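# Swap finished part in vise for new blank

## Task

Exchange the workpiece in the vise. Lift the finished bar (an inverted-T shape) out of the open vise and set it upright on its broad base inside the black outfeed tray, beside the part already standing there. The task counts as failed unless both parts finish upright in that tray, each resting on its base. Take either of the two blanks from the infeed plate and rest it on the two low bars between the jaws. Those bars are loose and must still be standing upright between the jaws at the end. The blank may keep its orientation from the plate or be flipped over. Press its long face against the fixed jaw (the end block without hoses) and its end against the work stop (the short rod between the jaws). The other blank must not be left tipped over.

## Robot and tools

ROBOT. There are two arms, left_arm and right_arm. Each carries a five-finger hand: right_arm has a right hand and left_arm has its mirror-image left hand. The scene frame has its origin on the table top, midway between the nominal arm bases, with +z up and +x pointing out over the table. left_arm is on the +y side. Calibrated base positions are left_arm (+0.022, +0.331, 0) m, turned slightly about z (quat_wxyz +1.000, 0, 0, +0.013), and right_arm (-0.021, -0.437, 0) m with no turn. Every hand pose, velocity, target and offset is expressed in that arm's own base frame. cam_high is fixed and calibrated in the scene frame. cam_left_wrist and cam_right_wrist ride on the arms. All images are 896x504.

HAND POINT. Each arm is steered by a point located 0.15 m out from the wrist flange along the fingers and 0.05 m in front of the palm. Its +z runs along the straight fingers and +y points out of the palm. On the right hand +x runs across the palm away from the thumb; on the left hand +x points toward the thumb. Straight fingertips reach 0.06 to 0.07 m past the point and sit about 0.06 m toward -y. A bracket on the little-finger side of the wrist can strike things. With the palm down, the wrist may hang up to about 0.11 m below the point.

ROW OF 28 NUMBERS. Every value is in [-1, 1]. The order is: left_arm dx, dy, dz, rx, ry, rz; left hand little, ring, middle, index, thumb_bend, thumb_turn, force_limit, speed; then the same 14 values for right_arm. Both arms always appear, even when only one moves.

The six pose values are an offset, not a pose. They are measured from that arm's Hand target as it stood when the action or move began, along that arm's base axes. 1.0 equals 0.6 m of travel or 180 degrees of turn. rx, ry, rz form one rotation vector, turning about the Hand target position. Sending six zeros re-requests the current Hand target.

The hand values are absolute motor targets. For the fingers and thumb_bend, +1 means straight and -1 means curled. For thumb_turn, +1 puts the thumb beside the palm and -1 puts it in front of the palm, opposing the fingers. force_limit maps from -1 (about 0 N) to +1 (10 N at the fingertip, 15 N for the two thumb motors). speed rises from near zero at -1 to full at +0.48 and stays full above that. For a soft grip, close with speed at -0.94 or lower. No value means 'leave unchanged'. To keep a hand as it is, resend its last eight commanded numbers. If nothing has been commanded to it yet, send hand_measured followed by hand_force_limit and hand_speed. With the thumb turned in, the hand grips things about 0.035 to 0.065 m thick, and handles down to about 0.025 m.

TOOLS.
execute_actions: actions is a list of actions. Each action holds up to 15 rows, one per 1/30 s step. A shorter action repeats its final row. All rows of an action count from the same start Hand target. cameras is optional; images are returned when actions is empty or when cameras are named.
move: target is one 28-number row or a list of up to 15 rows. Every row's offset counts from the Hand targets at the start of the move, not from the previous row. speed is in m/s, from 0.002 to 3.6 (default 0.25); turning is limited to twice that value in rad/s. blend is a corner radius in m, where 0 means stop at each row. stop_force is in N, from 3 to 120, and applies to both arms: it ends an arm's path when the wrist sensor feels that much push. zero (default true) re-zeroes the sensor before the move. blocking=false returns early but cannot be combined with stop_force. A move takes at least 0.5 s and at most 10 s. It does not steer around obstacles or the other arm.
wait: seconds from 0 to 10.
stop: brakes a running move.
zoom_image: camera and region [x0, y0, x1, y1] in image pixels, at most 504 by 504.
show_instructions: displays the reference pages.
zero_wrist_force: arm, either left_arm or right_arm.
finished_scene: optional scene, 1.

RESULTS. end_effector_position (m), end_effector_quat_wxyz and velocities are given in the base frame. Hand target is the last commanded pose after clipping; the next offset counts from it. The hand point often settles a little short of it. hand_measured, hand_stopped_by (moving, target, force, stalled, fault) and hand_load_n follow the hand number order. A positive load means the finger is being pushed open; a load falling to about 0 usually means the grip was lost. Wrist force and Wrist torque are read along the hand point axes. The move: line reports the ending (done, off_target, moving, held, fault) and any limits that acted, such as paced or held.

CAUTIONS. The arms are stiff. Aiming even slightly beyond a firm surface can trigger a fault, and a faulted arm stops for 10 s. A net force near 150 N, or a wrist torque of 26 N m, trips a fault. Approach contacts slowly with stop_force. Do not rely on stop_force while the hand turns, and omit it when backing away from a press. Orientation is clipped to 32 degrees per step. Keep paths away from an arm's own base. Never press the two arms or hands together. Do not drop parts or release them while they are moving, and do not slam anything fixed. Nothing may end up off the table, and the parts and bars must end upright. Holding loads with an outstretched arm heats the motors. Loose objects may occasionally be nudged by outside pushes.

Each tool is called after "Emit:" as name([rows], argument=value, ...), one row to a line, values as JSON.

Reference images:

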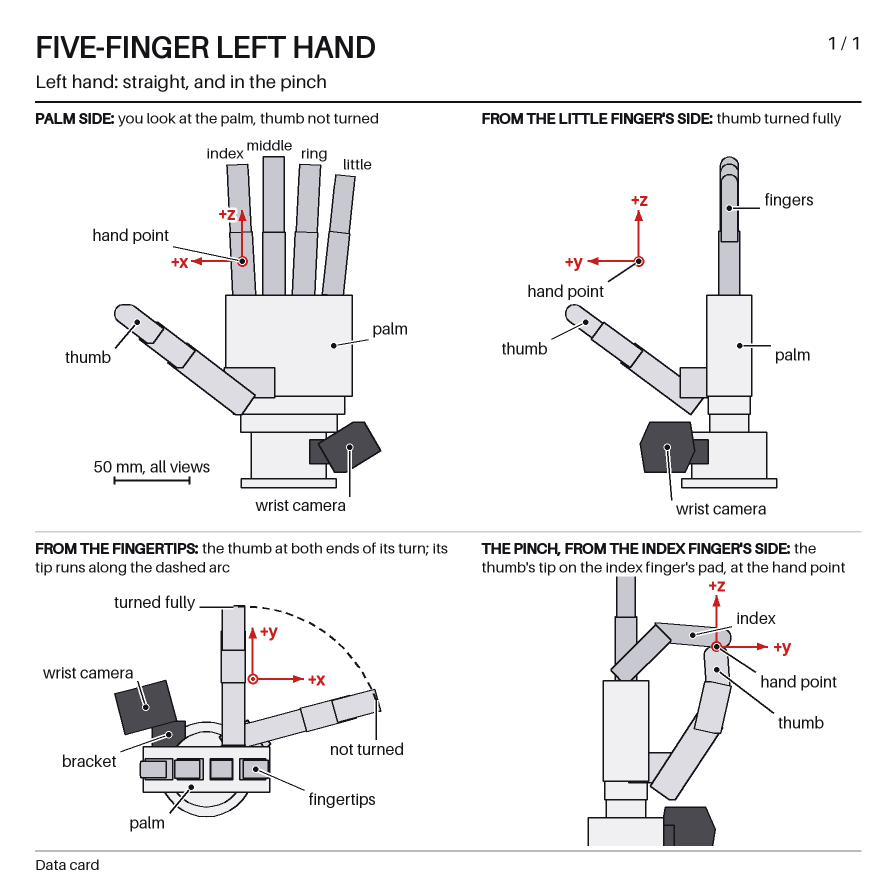

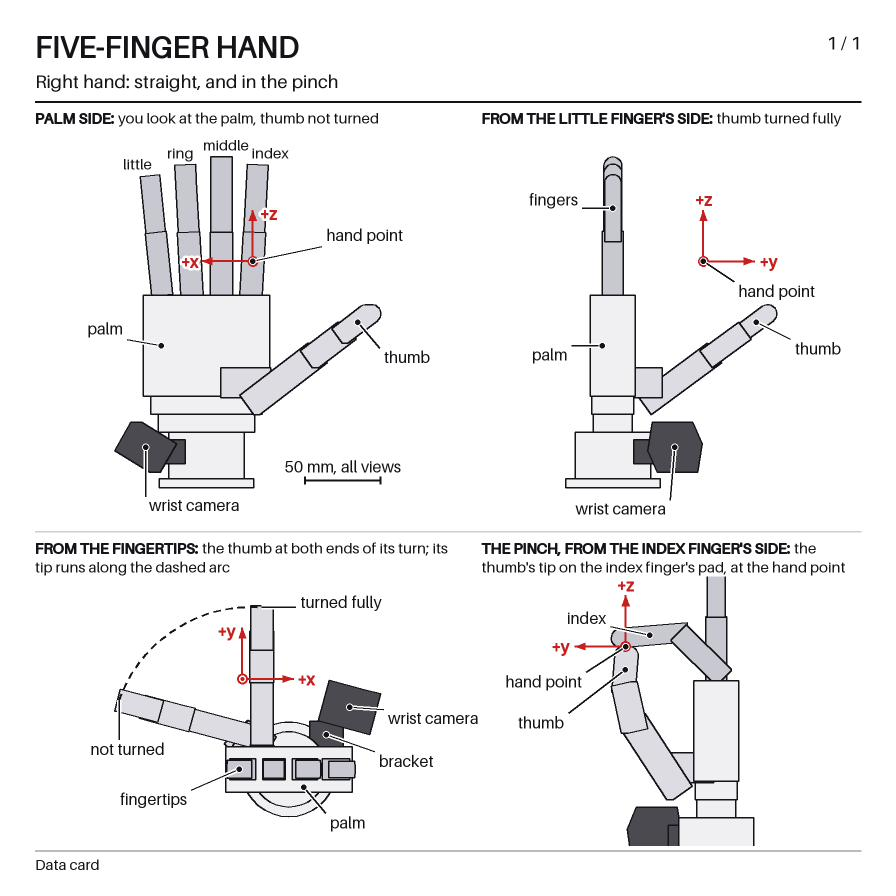

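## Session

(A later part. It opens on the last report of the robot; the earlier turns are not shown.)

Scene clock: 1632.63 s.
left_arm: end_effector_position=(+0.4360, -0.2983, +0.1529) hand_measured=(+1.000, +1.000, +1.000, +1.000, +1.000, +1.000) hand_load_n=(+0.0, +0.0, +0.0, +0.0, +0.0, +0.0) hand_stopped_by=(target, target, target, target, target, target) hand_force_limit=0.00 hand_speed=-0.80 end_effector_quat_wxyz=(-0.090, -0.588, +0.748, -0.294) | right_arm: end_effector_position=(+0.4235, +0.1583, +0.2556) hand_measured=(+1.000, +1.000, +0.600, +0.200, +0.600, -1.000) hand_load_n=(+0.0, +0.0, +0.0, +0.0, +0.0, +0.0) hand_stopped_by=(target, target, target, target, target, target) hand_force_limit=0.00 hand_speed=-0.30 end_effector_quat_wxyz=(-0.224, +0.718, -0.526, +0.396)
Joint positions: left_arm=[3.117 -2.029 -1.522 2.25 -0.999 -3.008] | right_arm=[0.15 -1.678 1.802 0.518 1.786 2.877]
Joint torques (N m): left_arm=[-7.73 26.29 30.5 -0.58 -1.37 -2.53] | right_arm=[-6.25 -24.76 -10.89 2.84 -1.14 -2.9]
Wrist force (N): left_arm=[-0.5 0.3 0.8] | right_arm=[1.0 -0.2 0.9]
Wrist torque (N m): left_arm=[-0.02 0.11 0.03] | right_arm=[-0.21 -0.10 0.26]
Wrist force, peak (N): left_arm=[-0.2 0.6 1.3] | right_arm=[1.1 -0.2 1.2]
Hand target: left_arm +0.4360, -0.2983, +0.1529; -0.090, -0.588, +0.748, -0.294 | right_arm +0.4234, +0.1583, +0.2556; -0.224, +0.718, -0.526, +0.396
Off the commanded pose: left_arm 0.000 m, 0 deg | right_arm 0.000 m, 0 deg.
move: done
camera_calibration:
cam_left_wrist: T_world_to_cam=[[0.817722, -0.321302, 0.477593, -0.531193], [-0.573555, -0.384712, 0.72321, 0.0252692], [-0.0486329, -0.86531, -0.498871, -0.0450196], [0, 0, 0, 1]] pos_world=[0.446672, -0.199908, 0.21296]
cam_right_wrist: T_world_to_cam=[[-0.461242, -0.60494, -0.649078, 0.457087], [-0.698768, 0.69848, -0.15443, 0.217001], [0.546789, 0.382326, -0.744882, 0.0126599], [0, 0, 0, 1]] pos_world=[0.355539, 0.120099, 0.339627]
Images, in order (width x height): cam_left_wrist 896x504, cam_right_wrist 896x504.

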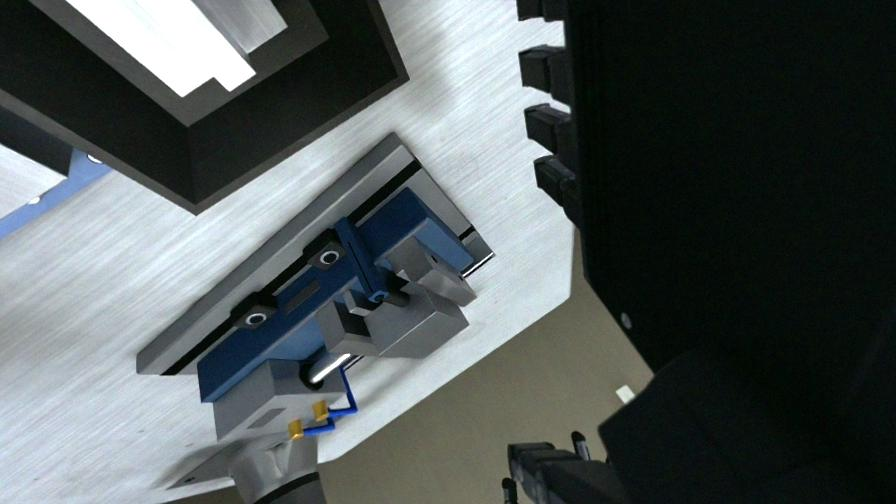

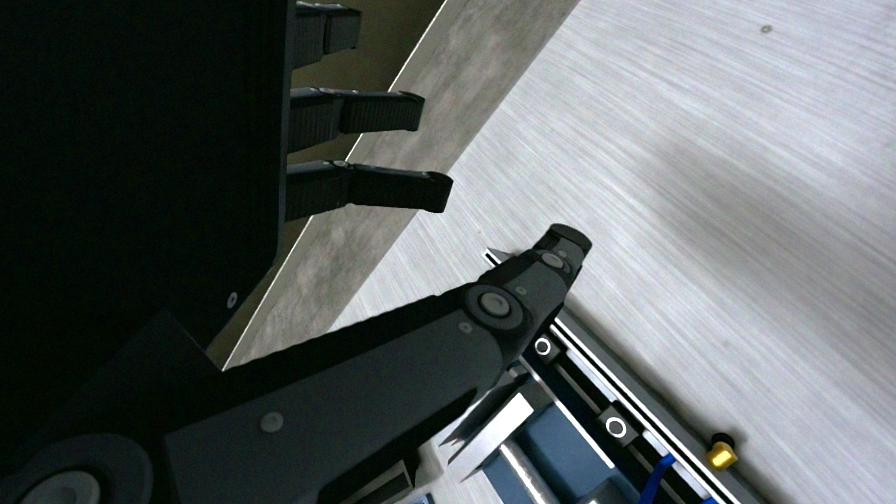

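Emit:
zoom_image(camera="cam_left_wrist", region=[380, 230, 480, 330])

Emit:
zoom_image(camera="cam_left_wrist", region=[310, 270, 410, 370])

Scaled by 5.040.

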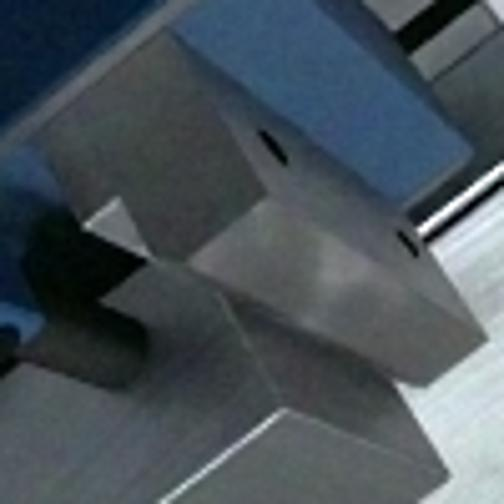

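Scaled by 5.040.

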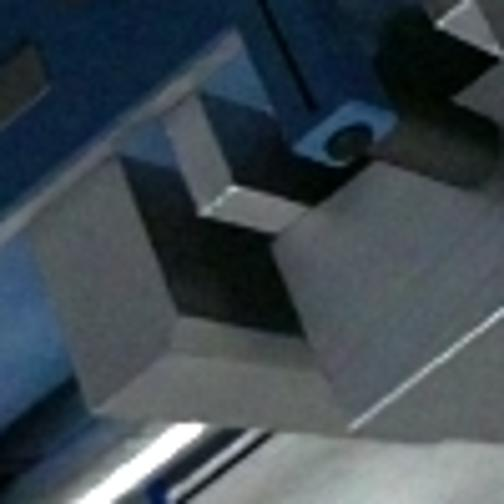

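Emit:
move([
  [0.0,0.15,0.05,0,0,0,1,1,1,1,1,1,0,-0.8, 0.0,0.0,-0.05,0,0,0,1,1,1,1,0.85,-1,0,-0.3],
  [0.0,0.15,0.05,0,0,0,1,1,1,1,1,1,0,-0.8, 0.0065,0.2847,-0.12,0,0,0,1,1,1,1,0.85,-1,0,-0.3],
  [0.0,0.15,0.05,0,0,0,1,1,1,1,1,1,0,-0.8, 0.0065,0.2847,-0.22,0,0,0,1,1,1,1,0.85,-1,0,-0.3],
], speed=[0.12,0.12,0.06])

Emit:
move(target=[0,0,0,0,0,0,1,1,1,1,1,1,0,-0.8, 0.0413,0.0051,0,0,0,0,1,1,1,1,0.85,-1,0,-0.3], speed=0.008, stop_force=5, cameras=["cam_left_wrist"])

Emit:
zoom_image(camera="cam_left_wrist", region=[365, 240, 475, 350])

Scene clock: 1652.50 s.
left_arm: end_effector_position=(+0.4360, -0.2083, +0.1829) hand_measured=(+1.000, +1.000, +1.000, +1.000, +1.000, +1.000) hand_load_n=(+0.0, +0.0, +0.0, +0.0, +0.0, -0.5) hand_stopped_by=(target, target, target, target, target, target) hand_force_limit=0.00 hand_speed=-0.80 end_effector_quat_wxyz=(-0.090, -0.588, +0.748, -0.294) | right_arm: end_effector_position=(+0.4273, +0.3291, +0.1237) hand_measured=(+1.000, +1.000, +1.000, +1.000, +0.850, -1.000) hand_load_n=(-0.5, +0.0, -0.5, +0.0, +0.0, +0.0) hand_stopped_by=(target, target, target, target, target, target) hand_force_limit=0.00 hand_speed=-0.30 end_effector_quat_wxyz=(-0.224, +0.718, -0.526, +0.396)
Joint positions: left_arm=[3.321 -1.976 -1.555 2.095 -0.958 -2.767] | right_arm=[0.605 -1.261 1.711 0.316 2.136 3.194]
Joint torques (N m): left_arm=[8.38 48.03 4.29 -3.22 3.35 2.57] | right_arm=[5.52 -17.82 -9.1 -1.83 1.29 -2.37]
Wrist force (N): left_arm=[-0.4 0.6 0.4] | right_arm=[1.1 -0.1 0.8]
Wrist torque (N m): left_arm=[0.05 0.05 -0.09] | right_arm=[-0.13 -0.11 0.10]
Wrist force, peak (N): left_arm=[-0.2 0.0 1.2] | right_arm=[1.4 -0.3 1.0]
Hand target: left_arm +0.4360, -0.2083, +0.1829; -0.090, -0.588, +0.748, -0.294 | right_arm +0.4273, +0.3291, +0.1236; -0.224, +0.718, -0.526, +0.396
Off the commanded pose: left_arm 0.000 m, 0 deg | right_arm 0.000 m, 0 deg.
move: done

Scene clock: 1655.30 s.
left_arm: end_effector_position=(+0.4360, -0.2083, +0.1829) hand_measured=(+1.000, +1.000, +1.000, +1.000, +1.000, +1.000) hand_load_n=(+0.0, +0.0, +0.0, +0.0, +0.0, +0.0) hand_stopped_by=(target, target, target, target, target, target) hand_force_limit=0.00 hand_speed=-0.80 end_effector_quat_wxyz=(-0.090, -0.588, +0.748, -0.294) | right_arm: end_effector_position=(+0.4408, +0.3308, +0.1236) hand_measured=(+1.000, +1.000, +1.000, +1.000, +0.852, -1.000) hand_load_n=(-0.5, +0.0, +0.0, +0.0, +5.0, +0.5) hand_stopped_by=(target, target, target, target, target, target) hand_force_limit=0.00 hand_speed=-0.30 end_effector_quat_wxyz=(-0.224, +0.718, -0.526, +0.396)
Joint positions: left_arm=[3.321 -1.976 -1.555 2.095 -0.958 -2.767] | right_arm=[0.59 -1.241 1.682 0.318 2.126 3.182]
Joint torques (N m): left_arm=[7.56 46.13 6.35 -3.26 3.45 2.69] | right_arm=[6.9 -40.37 -10.39 -2.97 2.74 2.39]
Wrist force (N): left_arm=[-0.6 0.5 0.5] | right_arm=[0.7 2.9 -2.7]
Wrist torque (N m): left_arm=[0.04 0.06 -0.10] | right_arm=[-0.11 -0.07 0.30]
Wrist force, peak (N): left_arm=[-1.0 0.5 0.4] | right_arm=[1.3 1.2 -6.7]
Hand target: left_arm +0.4360, -0.2083, +0.1829; -0.090, -0.588, +0.748, -0.294 | right_arm +0.4408, +0.3308, +0.1236; -0.224, +0.718, -0.526, +0.396 (not the last commanded pose)
Off the commanded pose: left_arm 0.000 m, 0 deg | right_arm 0.011 m, 0 deg.
move: contact (right_arm)
camera_calibration:
cam_left_wrist: T_world_to_cam=[[0.817722, -0.321302, 0.477593, -0.516603], [-0.573555, -0.384712, 0.72321, 0.0381969], [-0.0486329, -0.86531, -0.498871, 0.0478245], [0, 0, 0, 1]] pos_world=[0.446672, -0.109908, 0.24296]
Images, in order (width x height): cam_left_wrist 896x504.

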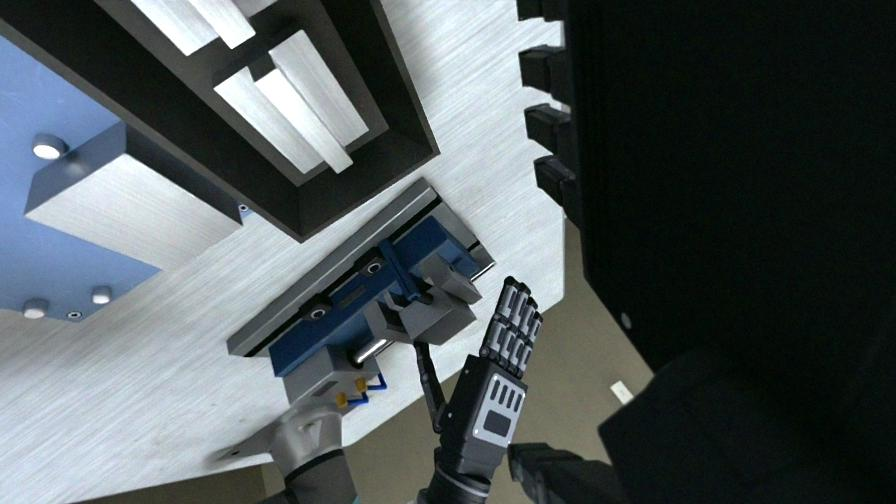

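Scaled by 4.582.

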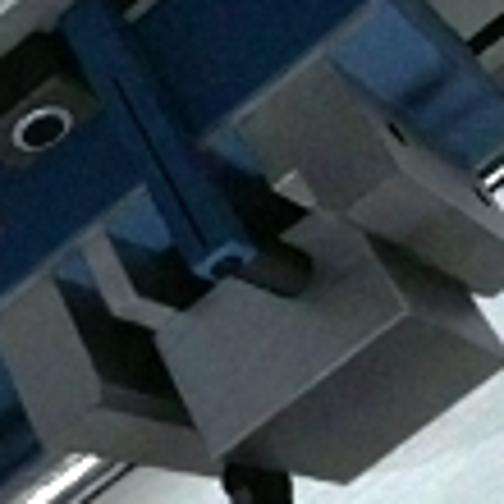

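Emit:
move([
  [0,0,0,0,0,0,1,1,1,1,1,1,0,-0.8, -0.0248,-0.003,0,0,0,0,1,1,1,1,0.85,-1,0,-0.3],
  [0,0,0,0,0,0,1,1,1,1,1,1,0,-0.8, -0.0248,-0.003,0.12,0,0,0,1,1,1,1,0.85,-1,0,-0.3],
  [0,0,0,0,0,0,1,1,1,1,1,1,0,-0.8, -0.0248,-0.303,0.2,0,0,0,1,1,1,1,0.85,-1,0,-0.3],
], speed=[0.03,0.1,0.15], cameras=["all"])

Emit:
zoom_image(camera="cam_left_wrist", region=[365, 240, 475, 350])

Emit:
zoom_image(camera="cam_high", region=[440, 110, 620, 300])

Scene clock: 1665.70 s.
left_arm: end_effector_position=(+0.4360, -0.2083, +0.1829) hand_measured=(+1.000, +1.000, +1.000, +1.000, +1.000, +1.000) hand_load_n=(+0.0, +0.0, +0.0, +0.0, +0.0, +0.0) hand_stopped_by=(target, target, target, target, target, target) hand_force_limit=0.00 hand_speed=-0.80 end_effector_quat_wxyz=(-0.090, -0.588, +0.748, -0.294) | right_arm: end_effector_position=(+0.4259, +0.1490, +0.2436) hand_measured=(+1.000, +1.000, +1.000, +1.000, +0.850, -1.000) hand_load_n=(+0.0, +0.0, +0.0, +0.0, +0.0, +0.5) hand_stopped_by=(target, target, target, target, target, target) hand_force_limit=0.00 hand_speed=-0.30 end_effector_quat_wxyz=(-0.224, +0.718, -0.526, +0.396)
Joint positions: left_arm=[3.321 -1.976 -1.555 2.095 -0.958 -2.767] | right_arm=[0.116 -1.683 1.837 0.485 1.759 2.856]
Joint torques (N m): left_arm=[7.15 41.13 8.54 -3.2 3.38 2.67] | right_arm=[-5.71 -24.68 -11.28 2.85 -1.17 -2.76]
Wrist force (N): left_arm=[-0.4 0.8 0.4] | right_arm=[0.8 -0.1 0.9]
Wrist torque (N m): left_arm=[0.09 0.04 -0.09] | right_arm=[-0.20 -0.08 0.25]
Wrist force, peak (N): left_arm=[-0.4 0.8 0.6] | right_arm=[1.4 2.2 -3.6]
Hand target: left_arm +0.4360, -0.2083, +0.1829; -0.090, -0.588, +0.748, -0.294 | right_arm +0.4259, +0.1490, +0.2436; -0.224, +0.718, -0.526, +0.396
Off the commanded pose: left_arm 0.000 m, 0 deg | right_arm 0.000 m, 0 deg.
move: done
camera_calibration:
cam_left_wrist: T_world_to_cam=[[0.817722, -0.321302, 0.477593, -0.516603], [-0.573555, -0.384712, 0.72321, 0.0381969], [-0.0486329, -0.86531, -0.498871, 0.0478245], [0, 0, 0, 1]] pos_world=[0.446672, -0.109908, 0.24296]
cam_right_wrist: T_world_to_cam=[[-0.461235, -0.605007, -0.649022, 0.444765], [-0.698805, 0.698437, -0.154457, 0.223348], [0.546749, 0.382299, -0.744925, 0.00599664], [0, 0, 0, 1]] pos_world=[0.357939, 0.110799, 0.327627]

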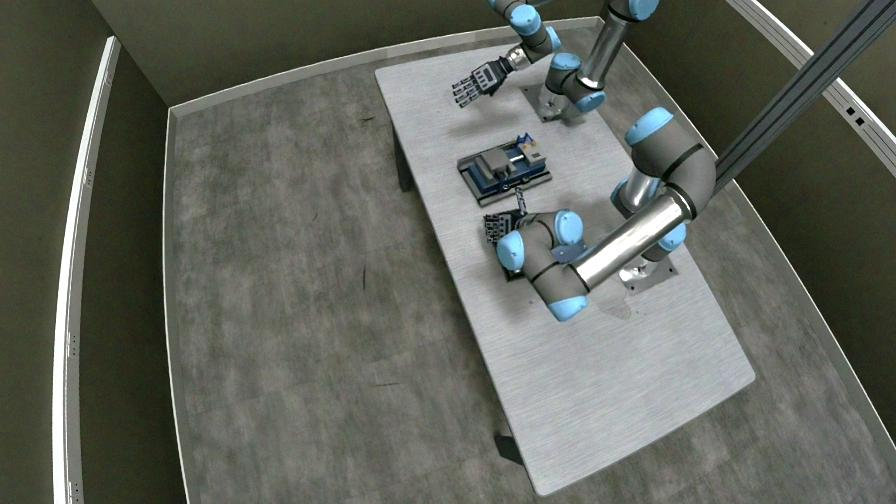

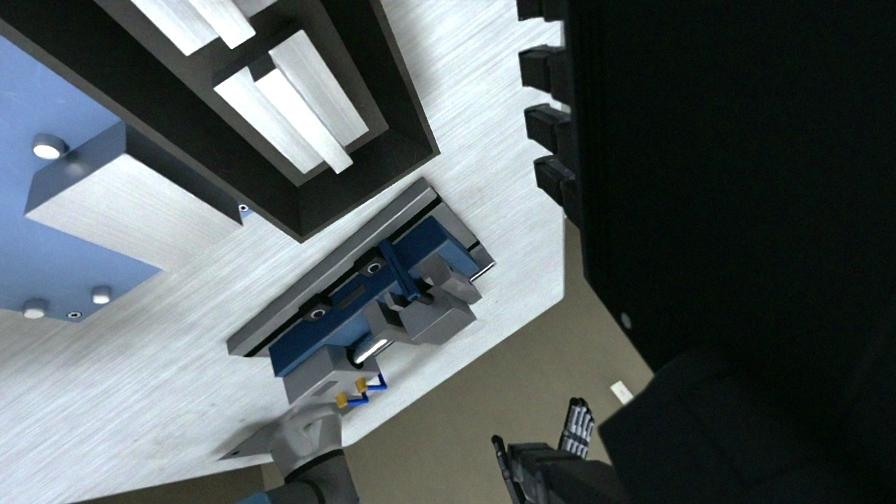

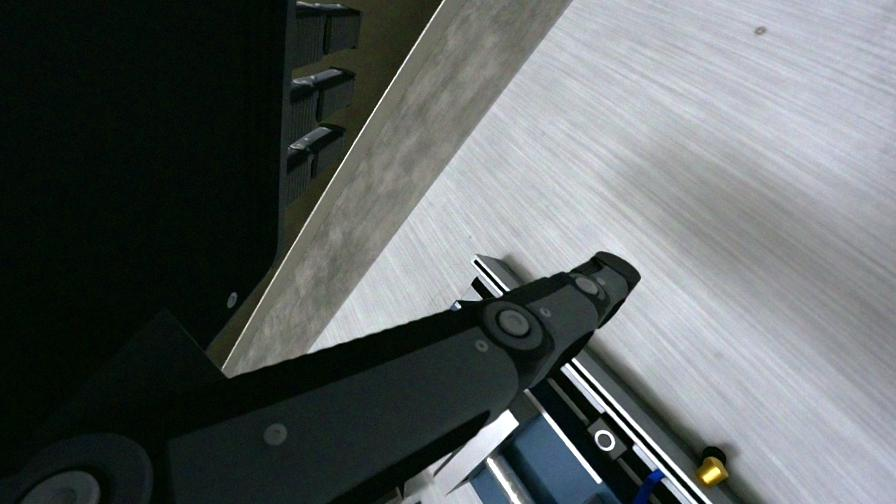

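Scaled by 4.582.

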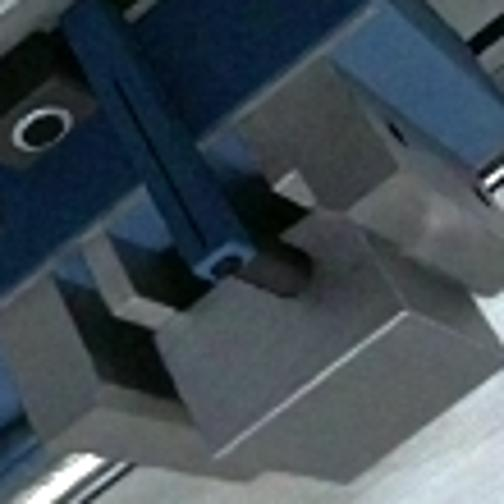

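Scaled by 2.653.

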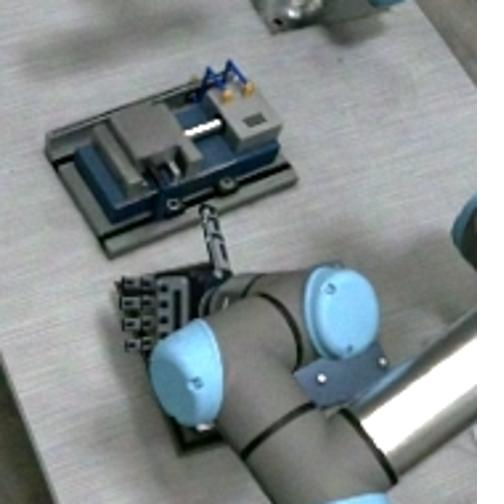

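Emit:
finished_scene()

The scene is finished: the task was done.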